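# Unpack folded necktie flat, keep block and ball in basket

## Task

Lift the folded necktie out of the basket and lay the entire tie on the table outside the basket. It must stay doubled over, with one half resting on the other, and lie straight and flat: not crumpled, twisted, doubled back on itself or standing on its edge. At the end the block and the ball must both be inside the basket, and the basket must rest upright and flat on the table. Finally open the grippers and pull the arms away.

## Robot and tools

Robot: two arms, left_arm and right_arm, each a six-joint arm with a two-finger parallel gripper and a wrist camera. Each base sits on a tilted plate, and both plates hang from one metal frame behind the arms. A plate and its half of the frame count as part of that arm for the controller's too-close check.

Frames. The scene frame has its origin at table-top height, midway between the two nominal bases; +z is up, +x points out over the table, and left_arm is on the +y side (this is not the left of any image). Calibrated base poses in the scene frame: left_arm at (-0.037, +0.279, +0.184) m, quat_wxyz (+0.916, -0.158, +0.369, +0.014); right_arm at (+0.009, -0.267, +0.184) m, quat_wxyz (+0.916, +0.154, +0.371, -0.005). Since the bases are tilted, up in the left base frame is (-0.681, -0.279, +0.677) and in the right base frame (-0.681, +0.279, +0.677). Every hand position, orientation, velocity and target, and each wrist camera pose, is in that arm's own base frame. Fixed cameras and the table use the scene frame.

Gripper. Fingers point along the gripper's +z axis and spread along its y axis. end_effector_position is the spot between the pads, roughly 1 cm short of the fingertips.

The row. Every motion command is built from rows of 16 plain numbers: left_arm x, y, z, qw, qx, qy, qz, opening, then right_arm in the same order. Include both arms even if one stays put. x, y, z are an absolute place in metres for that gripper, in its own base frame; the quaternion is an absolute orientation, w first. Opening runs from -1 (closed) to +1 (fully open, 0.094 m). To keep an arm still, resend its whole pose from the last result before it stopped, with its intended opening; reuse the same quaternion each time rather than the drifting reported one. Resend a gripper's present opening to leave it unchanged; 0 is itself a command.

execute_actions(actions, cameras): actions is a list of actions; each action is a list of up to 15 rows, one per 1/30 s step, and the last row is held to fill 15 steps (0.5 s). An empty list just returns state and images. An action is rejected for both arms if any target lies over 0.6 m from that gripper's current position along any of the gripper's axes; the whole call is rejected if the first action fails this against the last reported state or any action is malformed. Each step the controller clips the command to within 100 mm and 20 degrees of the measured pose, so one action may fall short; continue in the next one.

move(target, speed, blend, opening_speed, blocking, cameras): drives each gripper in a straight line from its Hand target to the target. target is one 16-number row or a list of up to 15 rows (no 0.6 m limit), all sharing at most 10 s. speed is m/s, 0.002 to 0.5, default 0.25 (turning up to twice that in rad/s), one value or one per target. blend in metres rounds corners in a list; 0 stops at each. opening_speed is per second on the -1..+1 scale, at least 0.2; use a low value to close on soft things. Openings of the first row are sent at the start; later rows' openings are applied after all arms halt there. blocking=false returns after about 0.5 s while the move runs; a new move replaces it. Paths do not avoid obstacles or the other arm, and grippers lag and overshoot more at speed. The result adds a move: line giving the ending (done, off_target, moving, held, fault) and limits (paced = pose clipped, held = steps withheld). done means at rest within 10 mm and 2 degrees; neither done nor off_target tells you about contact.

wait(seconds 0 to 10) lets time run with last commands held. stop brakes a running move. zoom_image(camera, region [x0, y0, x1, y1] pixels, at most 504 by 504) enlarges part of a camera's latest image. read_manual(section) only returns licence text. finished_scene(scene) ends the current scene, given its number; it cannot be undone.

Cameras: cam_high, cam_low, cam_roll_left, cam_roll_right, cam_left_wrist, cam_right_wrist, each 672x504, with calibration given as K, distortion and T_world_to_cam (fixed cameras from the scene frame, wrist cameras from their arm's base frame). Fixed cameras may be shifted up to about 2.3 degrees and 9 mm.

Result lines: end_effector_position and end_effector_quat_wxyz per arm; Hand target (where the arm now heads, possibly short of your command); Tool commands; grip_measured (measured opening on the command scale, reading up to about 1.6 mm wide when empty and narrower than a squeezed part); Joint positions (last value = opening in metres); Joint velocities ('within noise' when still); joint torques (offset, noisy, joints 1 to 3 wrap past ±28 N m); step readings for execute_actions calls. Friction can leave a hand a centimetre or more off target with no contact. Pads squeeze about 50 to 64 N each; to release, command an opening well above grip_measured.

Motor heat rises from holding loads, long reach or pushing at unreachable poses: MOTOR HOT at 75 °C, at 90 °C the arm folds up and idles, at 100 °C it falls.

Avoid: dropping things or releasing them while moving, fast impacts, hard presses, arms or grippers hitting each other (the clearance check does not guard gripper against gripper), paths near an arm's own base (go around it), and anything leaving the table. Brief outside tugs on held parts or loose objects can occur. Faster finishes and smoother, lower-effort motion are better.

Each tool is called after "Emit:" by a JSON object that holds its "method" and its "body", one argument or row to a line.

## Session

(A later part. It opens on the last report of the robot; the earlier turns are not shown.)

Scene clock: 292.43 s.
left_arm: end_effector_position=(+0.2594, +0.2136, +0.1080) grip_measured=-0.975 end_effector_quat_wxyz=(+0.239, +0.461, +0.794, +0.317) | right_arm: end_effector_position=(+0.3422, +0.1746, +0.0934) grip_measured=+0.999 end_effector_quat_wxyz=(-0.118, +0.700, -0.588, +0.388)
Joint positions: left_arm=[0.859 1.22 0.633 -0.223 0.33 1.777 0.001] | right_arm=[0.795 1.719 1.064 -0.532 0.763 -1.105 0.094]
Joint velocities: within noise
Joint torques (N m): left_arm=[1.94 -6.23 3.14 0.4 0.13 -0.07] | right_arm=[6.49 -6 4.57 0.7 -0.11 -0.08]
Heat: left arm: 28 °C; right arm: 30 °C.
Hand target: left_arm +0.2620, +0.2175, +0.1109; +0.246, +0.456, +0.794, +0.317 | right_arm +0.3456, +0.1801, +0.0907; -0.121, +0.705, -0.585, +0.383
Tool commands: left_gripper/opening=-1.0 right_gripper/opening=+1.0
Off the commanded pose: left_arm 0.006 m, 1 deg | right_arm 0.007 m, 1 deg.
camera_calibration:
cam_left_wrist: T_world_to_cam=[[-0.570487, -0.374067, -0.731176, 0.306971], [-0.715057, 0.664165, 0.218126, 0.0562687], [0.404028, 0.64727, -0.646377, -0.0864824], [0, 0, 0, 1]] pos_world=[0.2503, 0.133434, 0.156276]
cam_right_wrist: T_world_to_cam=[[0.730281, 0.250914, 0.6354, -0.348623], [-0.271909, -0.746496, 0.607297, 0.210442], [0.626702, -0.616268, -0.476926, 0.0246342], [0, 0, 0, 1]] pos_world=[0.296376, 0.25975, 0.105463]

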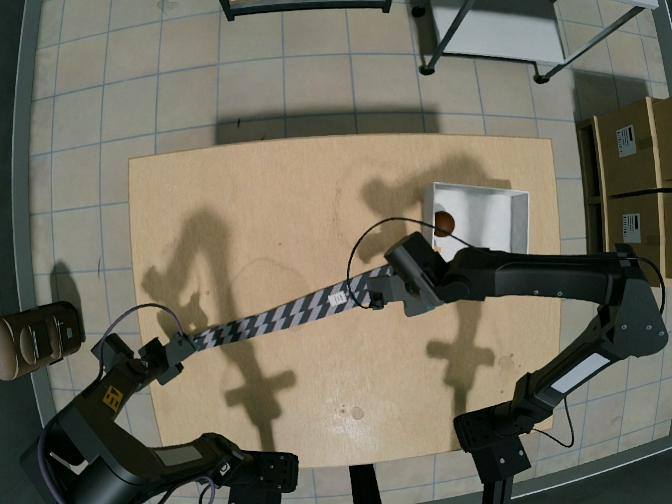

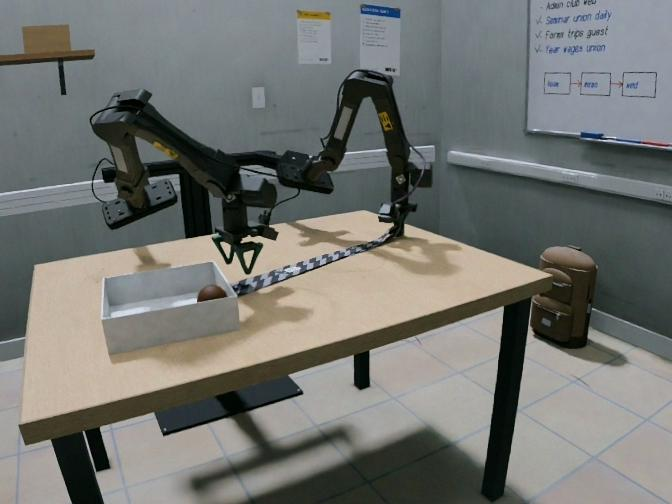

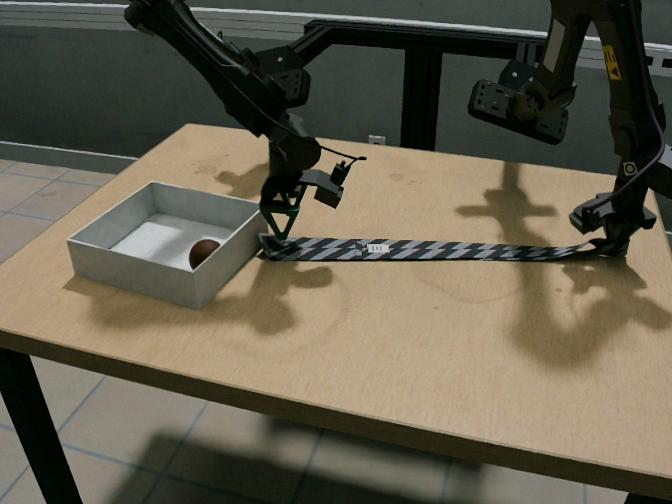

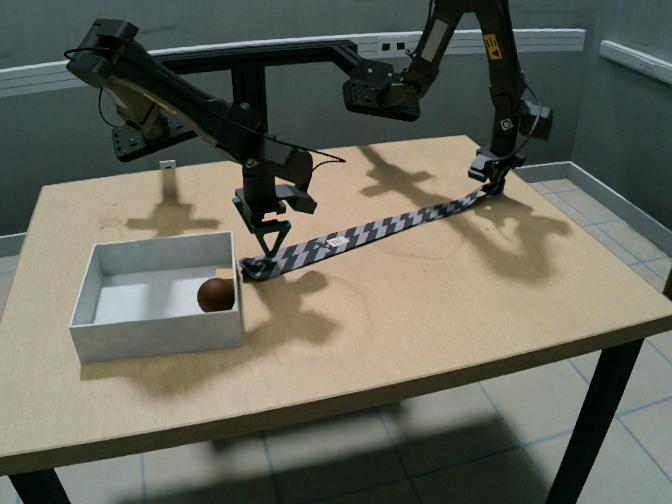

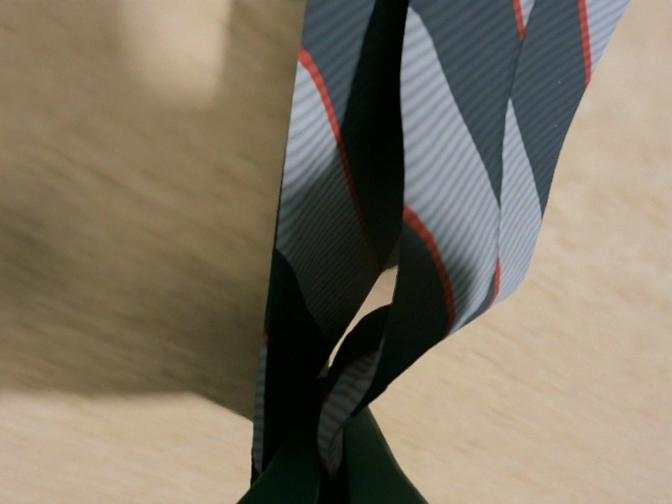

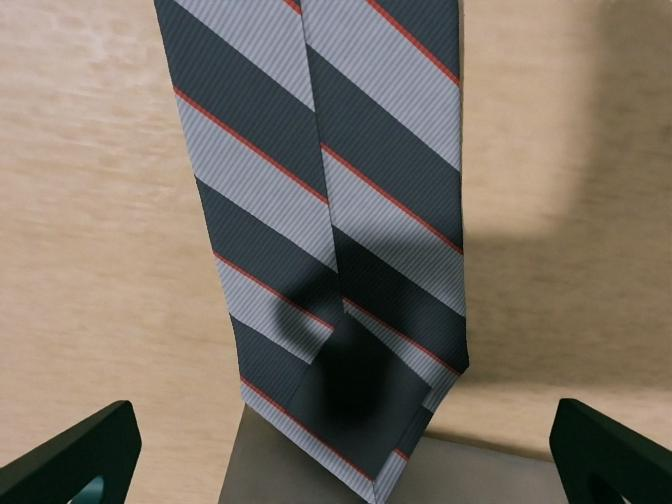

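Emit:
{"method": "move", "body": {
  "target": [
    [0.2621,0.2176,0.1109,0.2461,0.4563,0.7943,0.3171,-1,0.3797,0.1662,0.0567,0.1205,-0.7049,0.585,-0.3832,1.0],
    [0.2621,0.2176,0.1109,0.2461,0.4563,0.7943,0.3171,-1,0.3362,0.1588,0.0160,0.1205,-0.7049,0.585,-0.3832,1.0]
  ],
  "speed": 0.08
}}

Scene clock: 301.13 s.
left_arm: end_effector_position=(+0.2597, +0.2139, +0.1083) grip_measured=-0.975 end_effector_quat_wxyz=(+0.240, +0.461, +0.793, +0.318) | right_arm: end_effector_position=(+0.3406, +0.1564, +0.0229) grip_measured=+0.999 end_effector_quat_wxyz=(-0.121, +0.702, -0.586, +0.387)
Joint positions: left_arm=[0.859 1.22 0.633 -0.221 0.33 1.777 0.001] | right_arm=[0.755 1.815 0.845 -0.174 0.741 -1.164 0.094]
Joint velocities: within noise
Joint torques (N m): left_arm=[1.92 -6.23 3.14 0.39 0.13 -0.08] | right_arm=[7.58 -6.06 1.05 0.72 -0.02 0.16]
Heat: left arm: 28 °C; right arm: 30 °C.
Hand target: left_arm +0.2620, +0.2176, +0.1109; +0.246, +0.456, +0.794, +0.317 | right_arm +0.3361, +0.1586, +0.0161; -0.120, +0.705, -0.585, +0.383
Off the commanded pose: left_arm 0.005 m, 1 deg | right_arm 0.009 m, 1 deg.
move: done
camera_calibration:
cam_left_wrist: T_world_to_cam=[[-0.569575, -0.37301, -0.732426, 0.30709], [-0.715329, 0.66385, 0.218193, 0.056319], [0.404832, 0.648202, -0.644937, -0.0870919], [0, 0, 0, 1]] pos_world=[0.250455, 0.133614, 0.156463]
cam_right_wrist: T_world_to_cam=[[0.728319, 0.253974, 0.636435, -0.297942], [-0.266169, -0.750994, 0.604286, 0.238078], [0.631431, -0.609513, -0.479363, -0.0217855], [0, 0, 0, 1]] pos_world=[0.294122, 0.241186, 0.0353097]

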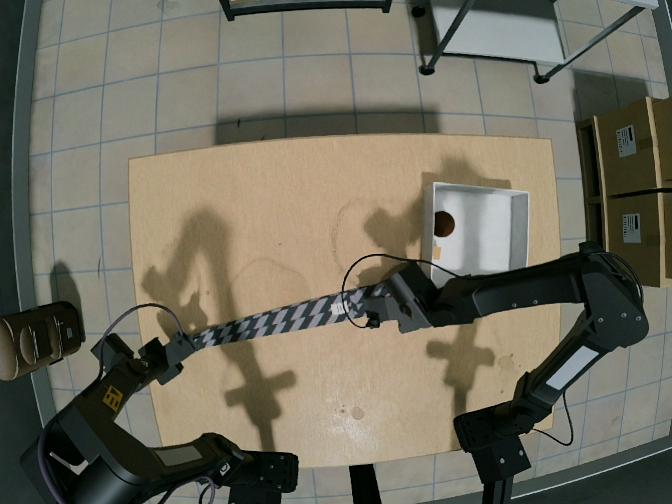

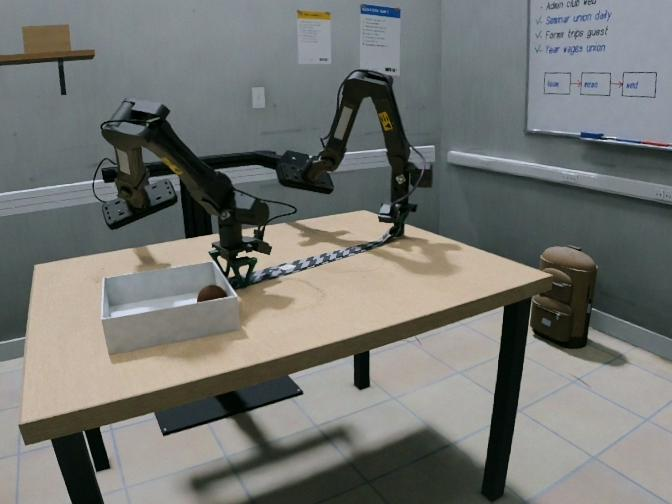

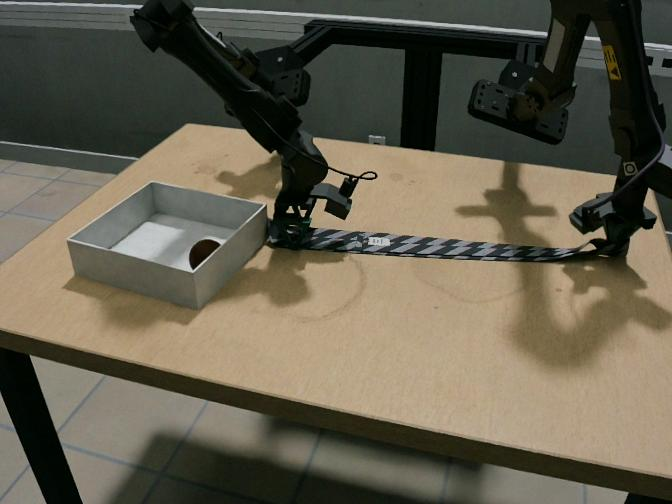

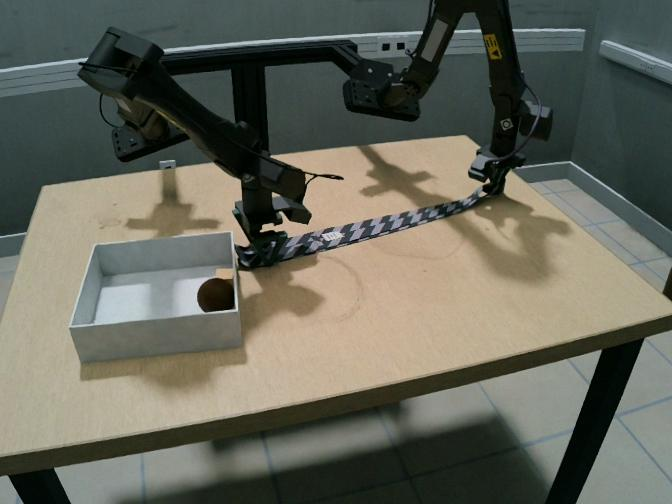

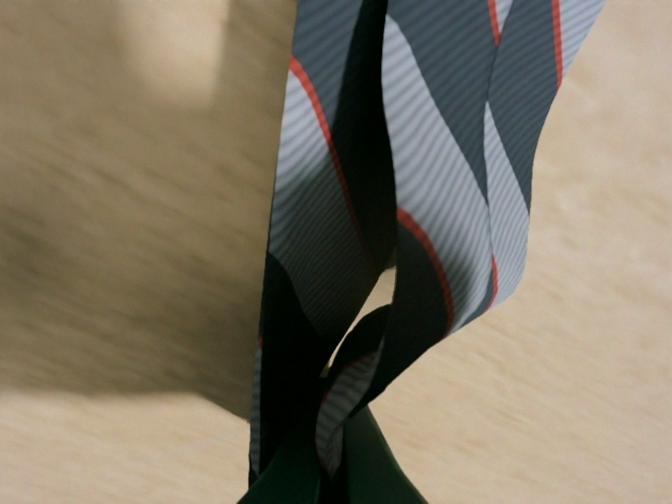

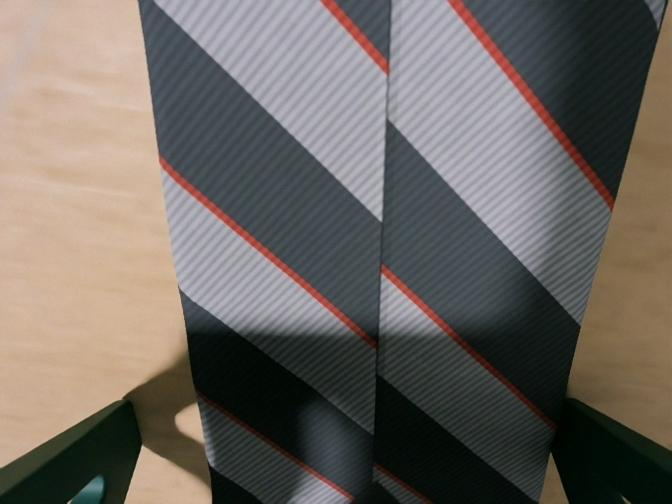

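Emit:
{"method": "move", "body": {
  "target": [0.2621,0.2176,0.1109,0.2461,0.4563,0.7943,0.3171,-1,0.2660,0.1510,-0.0430,0.1205,-0.7049,0.585,-0.3832,1.0],
  "speed": 0.08
}}

Emit:
{"method": "move", "body": {
  "target": [0.2621,0.2176,0.1109,0.2461,0.4563,0.7943,0.3171,-1,0.1843,0.1810,0.0383,0.1205,-0.7049,0.585,-0.3832,1.0],
  "speed": 0.12
}}

Scene clock: 305.60 s.
left_arm: end_effector_position=(+0.2597, +0.2140, +0.1084) grip_measured=-0.975 end_effector_quat_wxyz=(+0.240, +0.461, +0.793, +0.318) | right_arm: end_effector_position=(+0.2699, +0.1488, -0.0386) grip_measured=+0.999 end_effector_quat_wxyz=(-0.119, +0.702, -0.588, +0.383)
Joint positions: left_arm=[0.859 1.22 0.633 -0.22 0.33 1.777 0.001] | right_arm=[0.925 1.898 0.609 -0.019 0.793 -0.934 0.094]
Joint velocities: within noise
Joint torques (N m): left_arm=[1.92 -6.23 3.12 0.38 0.13 -0.07] | right_arm=[7.83 -4.33 0.76 0.7 0.04 0.16]
Heat: left arm: 28 °C; right arm: 30 °C.
Hand target: left_arm +0.2620, +0.2176, +0.1109; +0.246, +0.456, +0.794, +0.317 | right_arm +0.2660, +0.1509, -0.0429; -0.120, +0.705, -0.585, +0.383
Off the commanded pose: left_arm 0.005 m, 1 deg | right_arm 0.006 m, 0 deg.
move: done
camera_calibration:
cam_left_wrist: T_world_to_cam=[[-0.56921, -0.372587, -0.732925, 0.307137], [-0.715437, 0.663724, 0.21822, 0.0563392], [0.405154, 0.648575, -0.644361, -0.0873358], [0, 0, 0, 1]] pos_world=[0.250517, 0.133686, 0.156538]
cam_right_wrist: T_world_to_cam=[[0.734135, 0.250083, 0.631272, -0.20653], [-0.263748, -0.751672, 0.604504, 0.250134], [0.625686, -0.610285, -0.48587, -0.00983744], [0, 0, 0, 1]] pos_world=[0.223749, 0.233665, -0.0256098]

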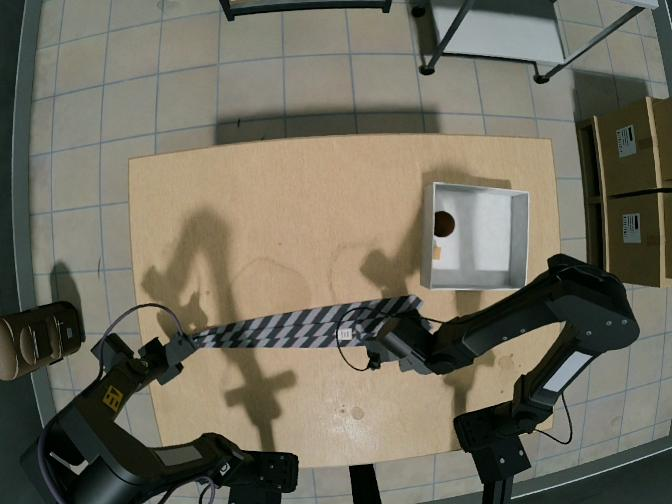

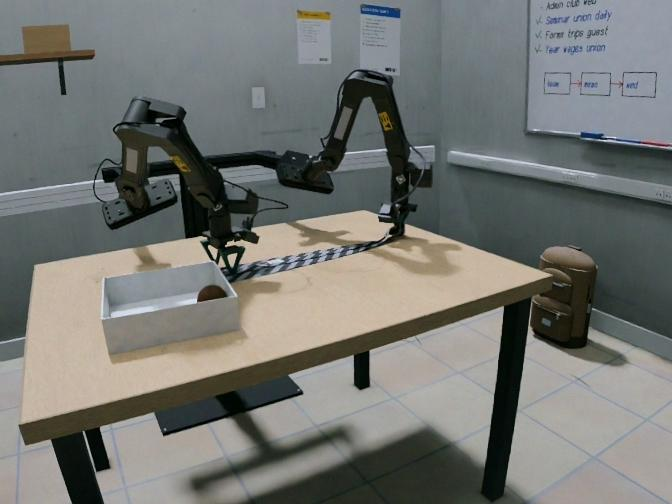

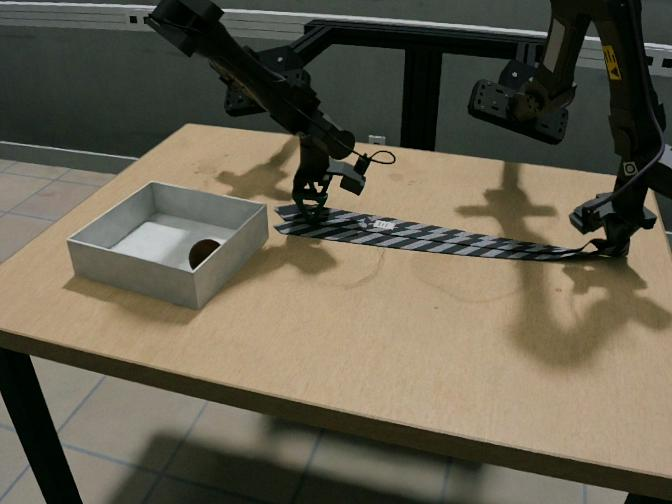

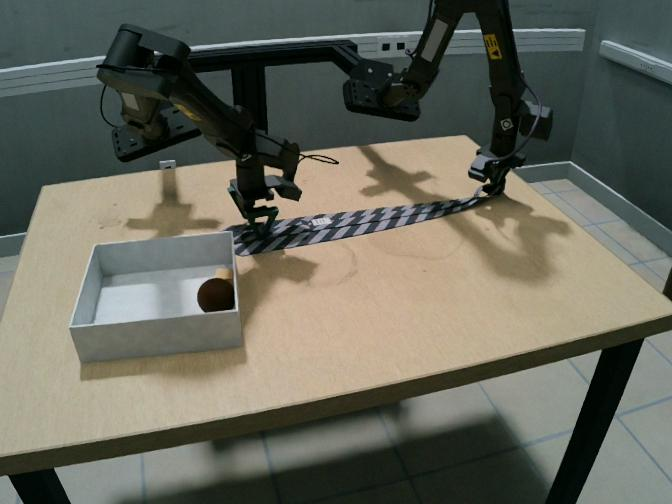

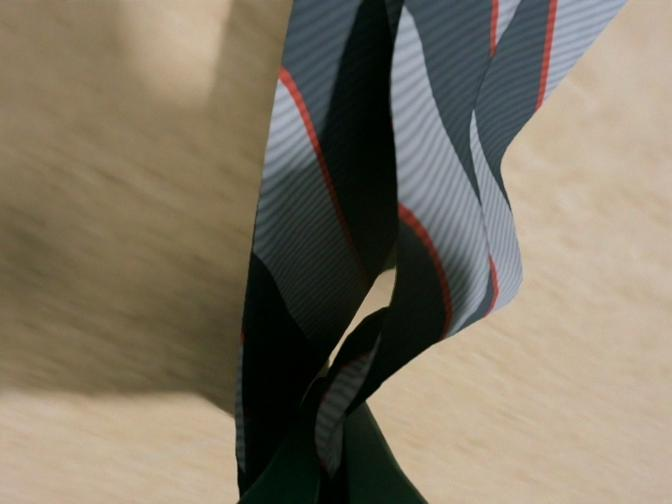

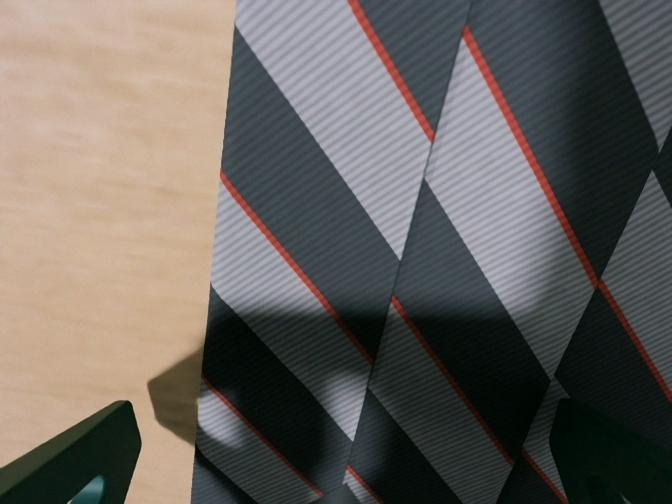

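Scene clock: 307.53 s.
left_arm: end_effector_position=(+0.2597, +0.2140, +0.1084) grip_measured=-0.975 end_effector_quat_wxyz=(+0.240, +0.461, +0.793, +0.318) | right_arm: end_effector_position=(+0.1872, +0.1742, +0.0352) grip_measured=+0.999 end_effector_quat_wxyz=(-0.114, +0.703, -0.585, +0.388)
Joint positions: left_arm=[0.859 1.22 0.633 -0.22 0.33 1.777 0.001] | right_arm=[1.282 1.674 0.766 -0.791 0.824 -0.414 0.094]
Joint velocities: within noise
Joint torques (N m): left_arm=[1.91 -6.23 3.15 0.39 0.13 -0.08] | right_arm=[7.36 -4.15 5.27 0.36 -0.03 0.16]
Heat: left arm: 28 °C; right arm: 30 °C.
Hand target: left_arm +0.2620, +0.2175, +0.1109; +0.246, +0.456, +0.794, +0.317 | right_arm +0.1844, +0.1809, +0.0383; -0.121, +0.705, -0.585, +0.383
Off the commanded pose: left_arm 0.005 m, 1 deg | right_arm 0.008 m, 1 deg.
move: done
camera_calibration:
cam_left_wrist: T_world_to_cam=[[-0.56921, -0.372587, -0.732925, 0.307137], [-0.715437, 0.663724, 0.21822, 0.0563392], [0.405154, 0.648575, -0.644361, -0.0873358], [0, 0, 0, 1]] pos_world=[0.250517, 0.133686, 0.156538]
cam_right_wrist: T_world_to_cam=[[0.734289, 0.258031, 0.627885, -0.200061], [-0.264787, -0.742808, 0.614918, 0.201092], [0.625066, -0.617784, -0.477112, 0.0942695], [0, 0, 0, 1]] pos_world=[0.141225, 0.259233, 0.046937]

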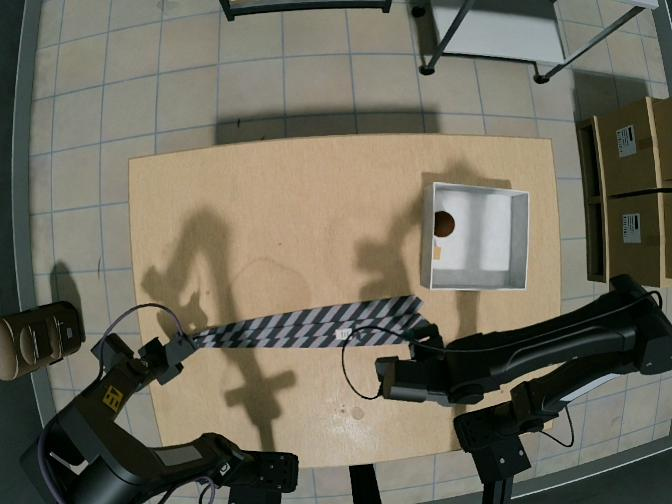

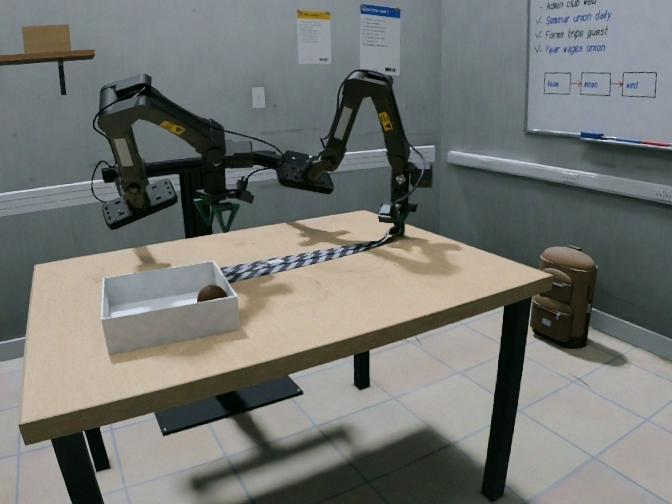

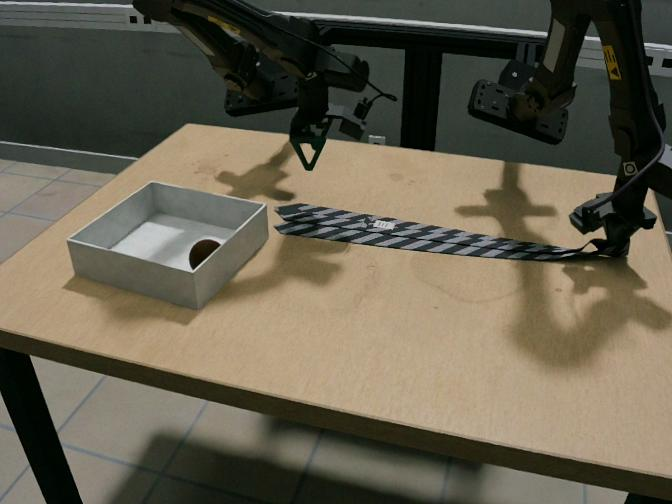

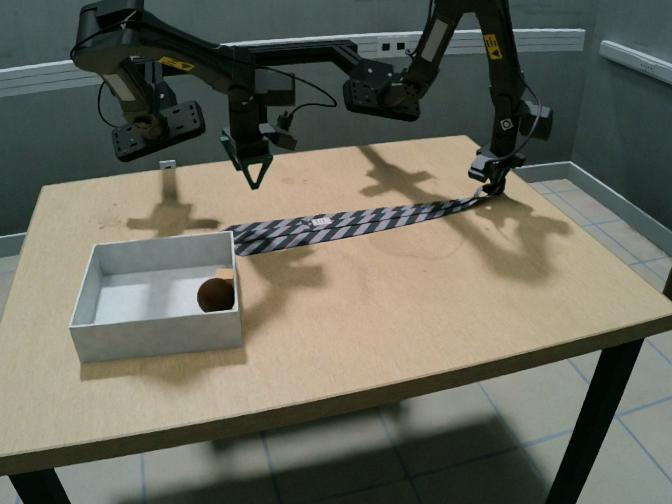

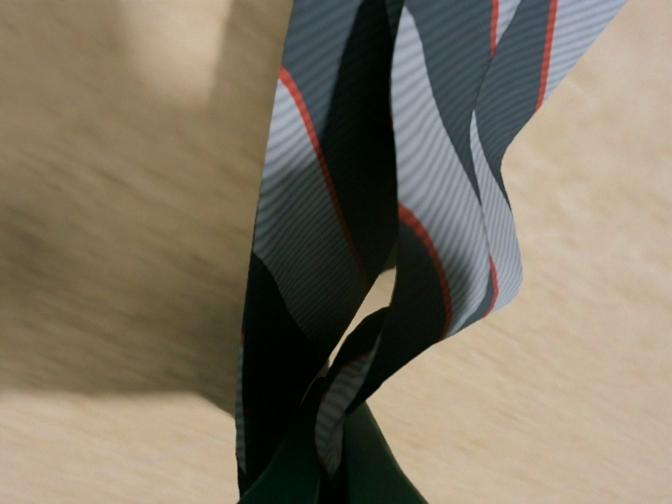

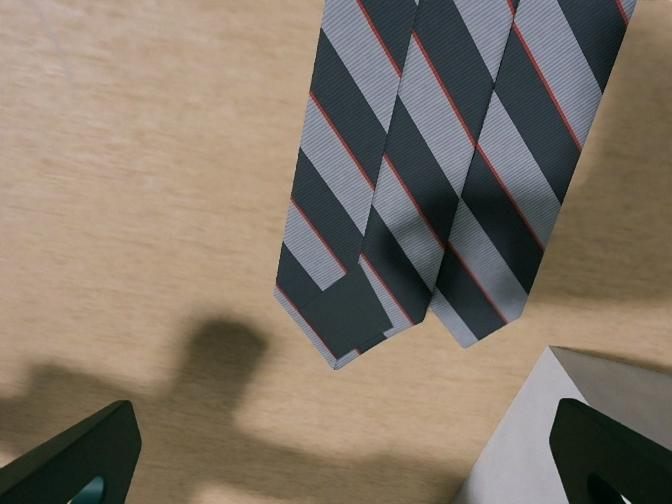

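Emit:
{"method": "move", "body": {
  "target": [
    [0.2621,0.2176,0.1109,0.2461,0.4563,0.7943,0.3171,-1,0.2943,0.2503,0.1134,0.3639,-0.0449,0.9149,-0.17,1.0],
    [0.2621,0.2176,0.1109,0.2461,0.4563,0.7943,0.3171,-1,0.3801,0.2152,0.0281,0.3639,-0.0449,0.9149,-0.17,1.0]
  ],
  "speed": [0.25, 0.1]
}}

Scene clock: 329.90 s.
left_arm: end_effector_position=(+0.2598, +0.2140, +0.1085) grip_measured=-0.975 end_effector_quat_wxyz=(+0.240, +0.461, +0.793, +0.318) | right_arm: end_effector_position=(+0.3814, +0.2189, +0.0409) grip_measured=+0.999 end_effector_quat_wxyz=(+0.374, -0.037, +0.913, -0.161)
Joint positions: left_arm=[0.859 1.22 0.633 -0.22 0.33 1.777 0.001] | right_arm=[0.799 1.998 1.195 -0.357 0.753 0.554 0.094]
Joint velocities: within noise
Joint torques (N m): left_arm=[1.92 -6.23 3.14 0.38 0.13 -0.07] | right_arm=[7.9 -6.65 1.74 0.73 -0.02 -0.07]
Heat: left arm: 28 °C; right arm: 30 °C.
Hand target: left_arm +0.2620, +0.2176, +0.1109; +0.246, +0.456, +0.794, +0.317 | right_arm +0.3798, +0.2150, +0.0284; +0.364, -0.045, +0.915, -0.170
Off the commanded pose: left_arm 0.005 m, 1 deg | right_arm 0.013 m, 2 deg.
move: off_target (right_arm)
camera_calibration:
cam_left_wrist: T_world_to_cam=[[-0.568851, -0.372712, -0.73314, 0.307183], [-0.715688, 0.663531, 0.217985, 0.0564551], [0.405215, 0.648701, -0.644196, -0.0874059], [0, 0, 0, 1]] pos_world=[0.250564, 0.133732, 0.156596]
cam_right_wrist: T_world_to_cam=[[-0.077585, -0.950951, 0.299453, 0.229917], [-0.924266, -0.0440032, -0.379205, 0.421496], [0.373782, -0.306195, -0.875518, 0.0471892], [0, 0, 0, 1]] pos_world=[0.389774, 0.251636, 0.132299]

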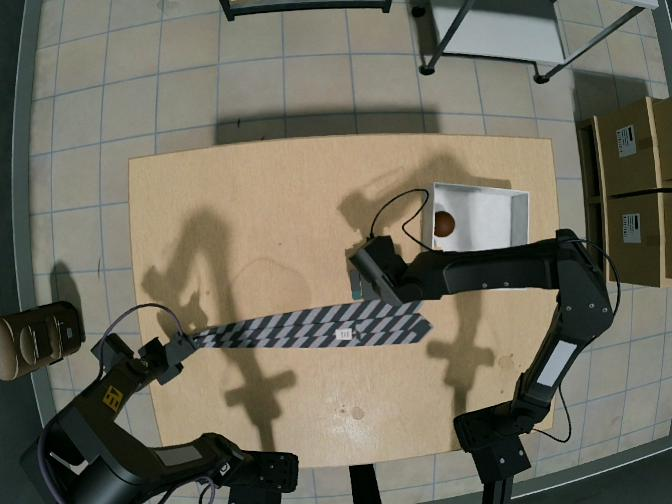

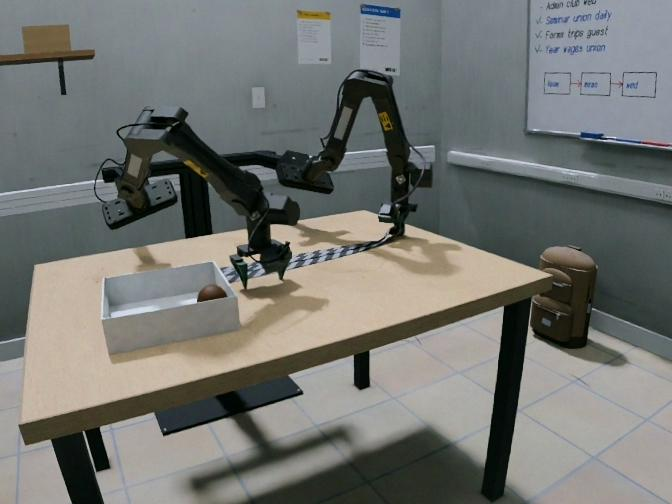

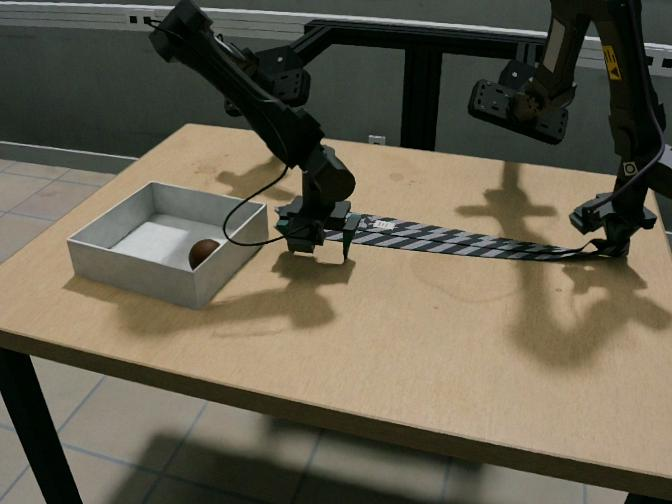

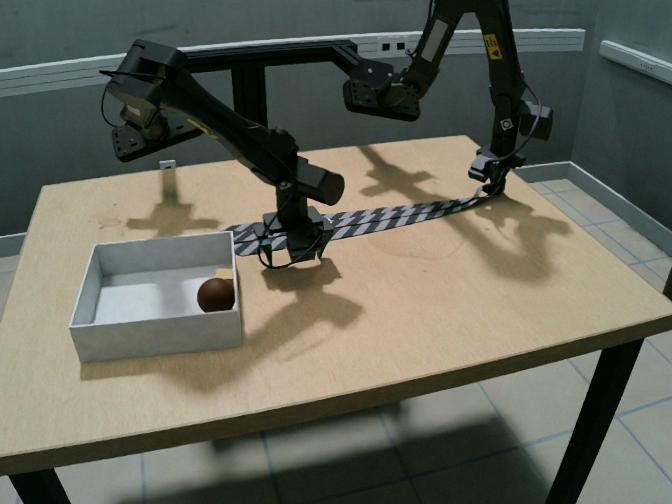

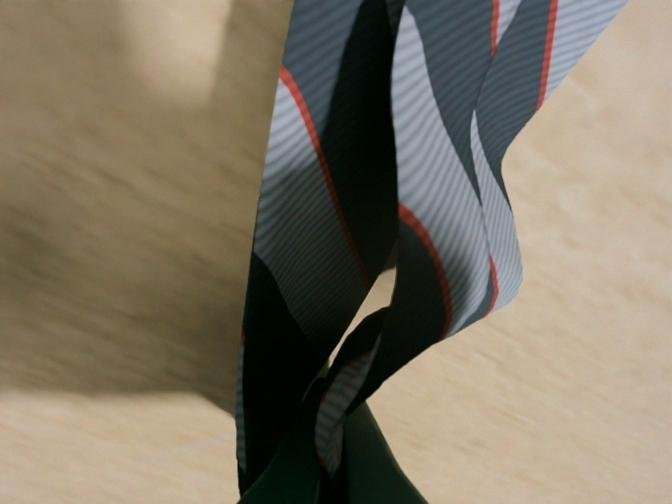

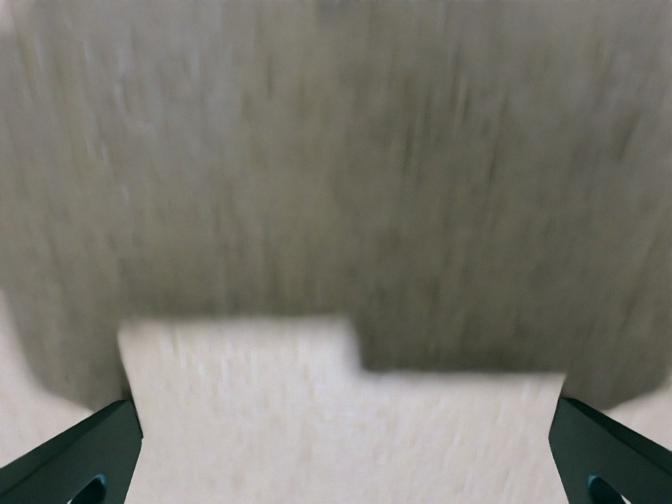

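Emit:
{"method": "move", "body": {
  "target": [0.2621,0.2176,0.1109,0.2461,0.4563,0.7943,0.3171,-1,0.3221,0.2053,-0.0261,0.3639,-0.0449,0.9149,-0.17,1.0],
  "speed": 0.06
}}

Scene clock: 334.03 s.
left_arm: end_effector_position=(+0.2598, +0.2140, +0.1085) grip_measured=-0.975 end_effector_quat_wxyz=(+0.240, +0.461, +0.793, +0.318) | right_arm: end_effector_position=(+0.3282, +0.2081, -0.0106) grip_measured=+0.999 end_effector_quat_wxyz=(+0.374, -0.043, +0.911, -0.165)
Joint positions: left_arm=[0.859 1.22 0.633 -0.22 0.33 1.777 0.001] | right_arm=[0.895 2.008 0.954 -0.189 0.792 0.663 0.094]
Joint velocities: within noise
Joint torques (N m): left_arm=[1.94 -6.23 3.12 0.38 0.13 -0.07] | right_arm=[8.44 -4.7 0.94 0.77 -0.06 0.21]
Heat: left arm: 28 °C; right arm: 31 °C.
Hand target: left_arm +0.2620, +0.2175, +0.1109; +0.246, +0.456, +0.794, +0.317 | right_arm +0.3218, +0.2049, -0.0255; +0.364, -0.045, +0.915, -0.170
Off the commanded pose: left_arm 0.005 m, 1 deg | right_arm 0.017 m, 1 deg.
move: off_target (right_arm)
camera_calibration:
cam_left_wrist: T_world_to_cam=[[-0.568851, -0.372712, -0.73314, 0.307183], [-0.715688, 0.663531, 0.217985, 0.0564551], [0.405215, 0.648701, -0.644196, -0.0874059], [0, 0, 0, 1]] pos_world=[0.250564, 0.133732, 0.156596]
cam_right_wrist: T_world_to_cam=[[-0.0697153, -0.947882, 0.310901, 0.227899], [-0.923491, -0.0565302, -0.379431, 0.35464], [0.377232, -0.313566, -0.87142, 0.0191342], [0, 0, 0, 1]] pos_world=[0.336177, 0.242069, 0.0803816]

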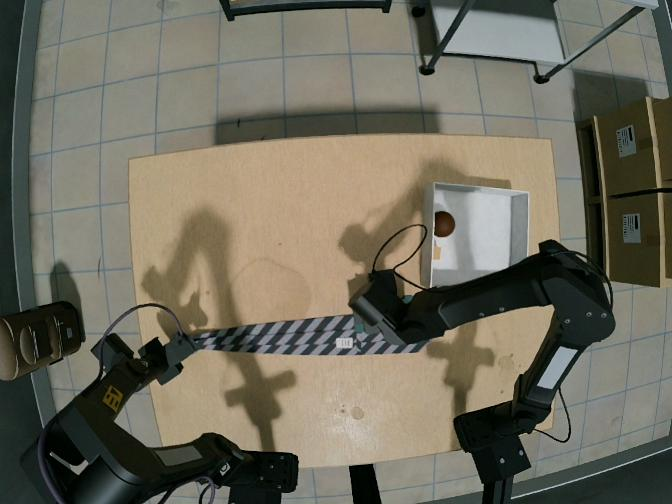

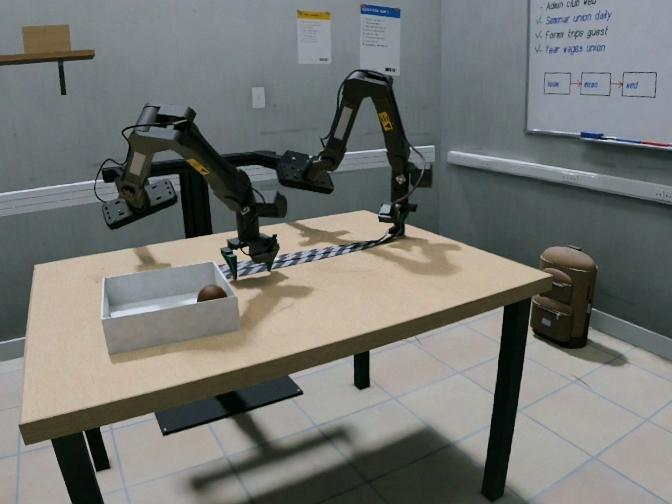

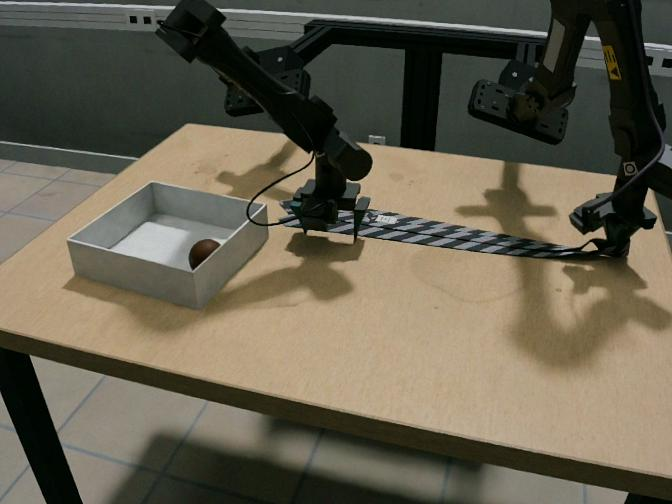

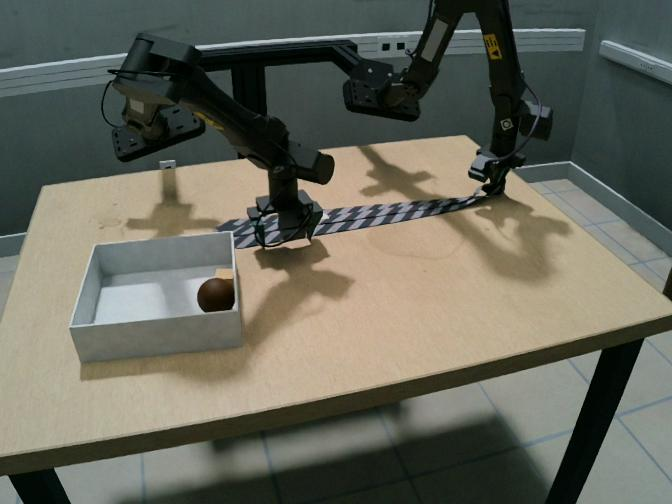

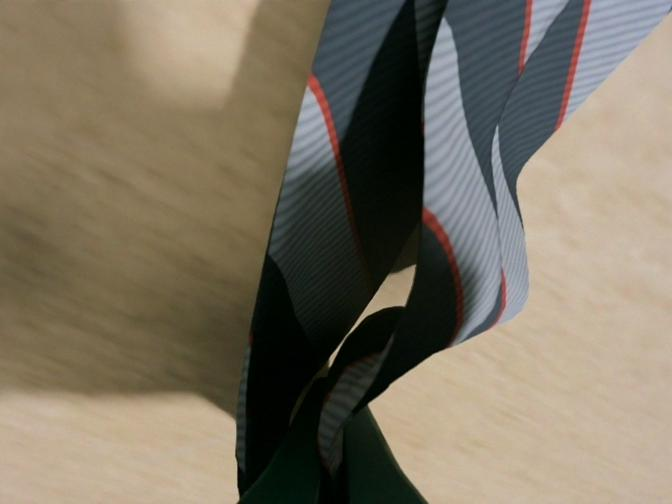

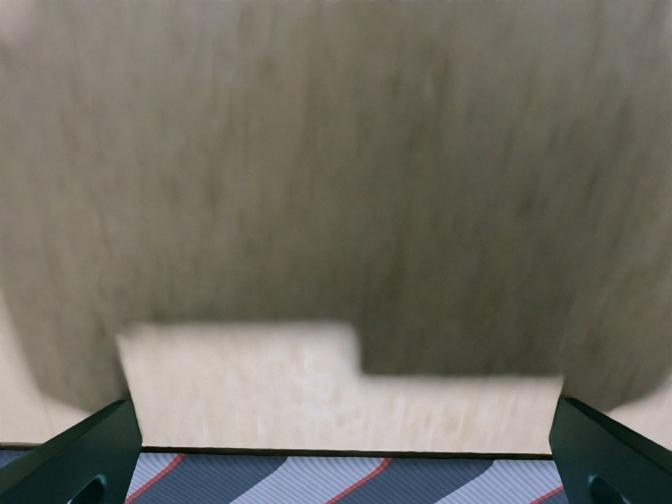

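Emit:
{"method": "move", "body": {
  "target": [
    [0.2621,0.2176,0.1109,0.2461,0.4563,0.7943,0.3171,-1,0.2853,0.2329,0.0524,0.3639,-0.0449,0.9149,-0.17,1.0],
    [0.2621,0.2176,0.1109,0.2461,0.4563,0.7943,0.3171,-1,0.2136,0.2272,0.0416,0.1534,-0.6512,0.6442,-0.3712,1.0]
  ],
  "speed": [0.15, 0.25]
}}

Scene clock: 348.83 s.
left_arm: end_effector_position=(+0.2598, +0.2140, +0.1085) grip_measured=-0.975 end_effector_quat_wxyz=(+0.240, +0.461, +0.793, +0.318) | right_arm: end_effector_position=(+0.2199, +0.2282, +0.0386) grip_measured=+0.999 end_effector_quat_wxyz=(-0.155, +0.640, -0.657, +0.368)
Joint positions: left_arm=[0.859 1.22 0.633 -0.22 0.33 1.777 0.001] | right_arm=[1.225 1.849 1.009 -0.789 0.82 -0.294 0.094]
Joint velocities: within noise
Joint torques (N m): left_arm=[1.91 -6.23 3.14 0.38 0.12 -0.07] | right_arm=[9.21 -7.23 2.47 0.38 0.04 -0.1]
Heat: left arm: 28 °C; right arm: 31 °C.
Hand target: left_arm +0.2620, +0.2175, +0.1109; +0.246, +0.456, +0.794, +0.317 | right_arm +0.2138, +0.2272, +0.0414; -0.153, +0.651, -0.644, +0.371
Off the commanded pose: left_arm 0.005 m, 1 deg | right_arm 0.007 m, 2 deg.
move: done
camera_calibration:
cam_left_wrist: T_world_to_cam=[[-0.568851, -0.372712, -0.73314, 0.307183], [-0.715688, 0.663531, 0.217985, 0.0564551], [0.405215, 0.648701, -0.644196, -0.0874059], [0, 0, 0, 1]] pos_world=[0.250564, 0.133732, 0.156596]
cam_right_wrist: T_world_to_cam=[[0.721026, 0.0577564, 0.690497, -0.193904], [-0.400035, -0.778973, 0.482879, 0.290869], [0.565768, -0.624391, -0.538555, 0.125813], [0, 0, 0, 1]] pos_world=[0.184987, 0.316335, 0.0611927]

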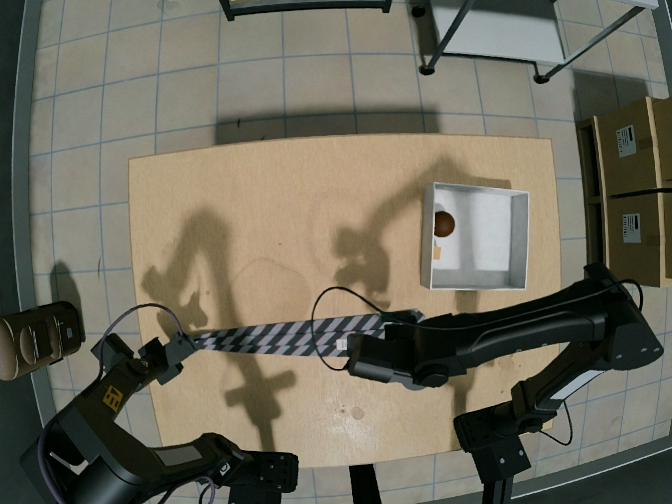

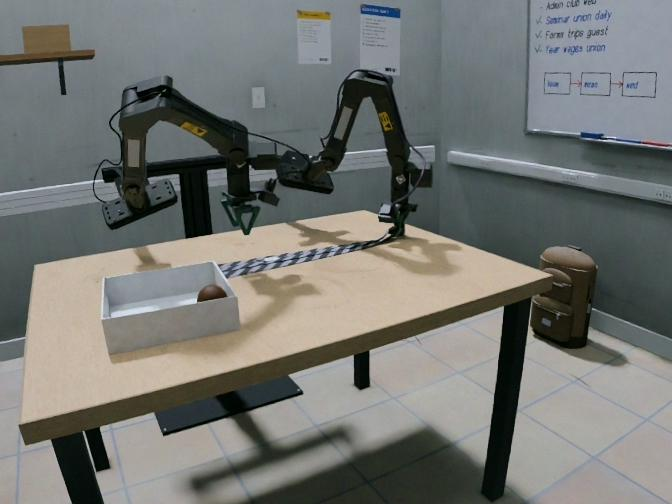

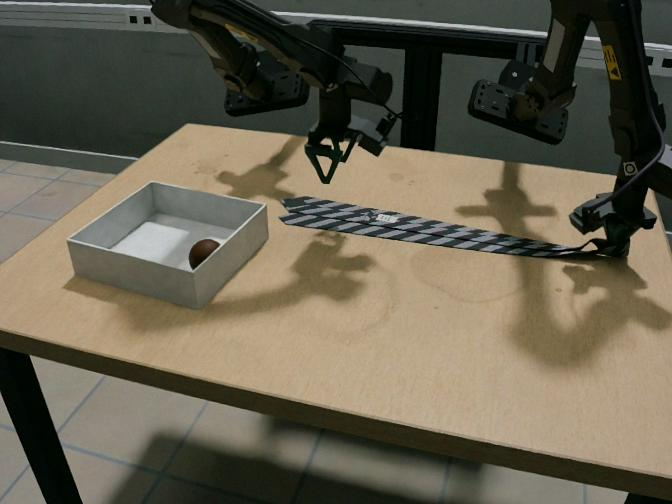

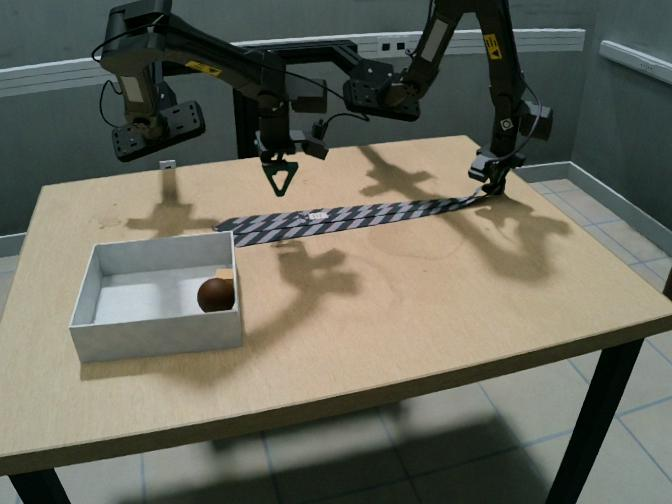

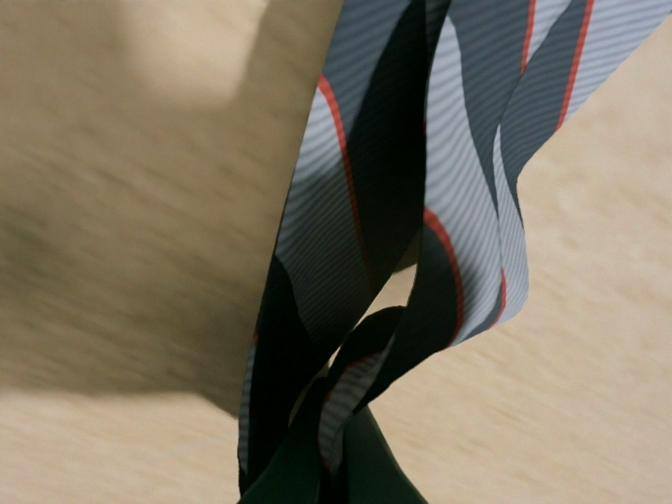

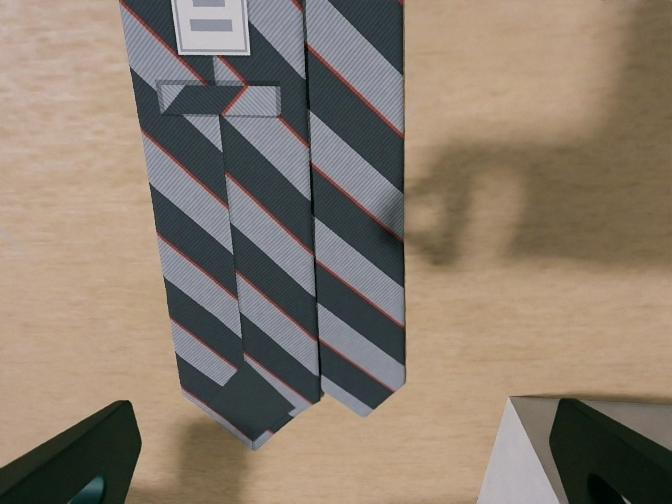

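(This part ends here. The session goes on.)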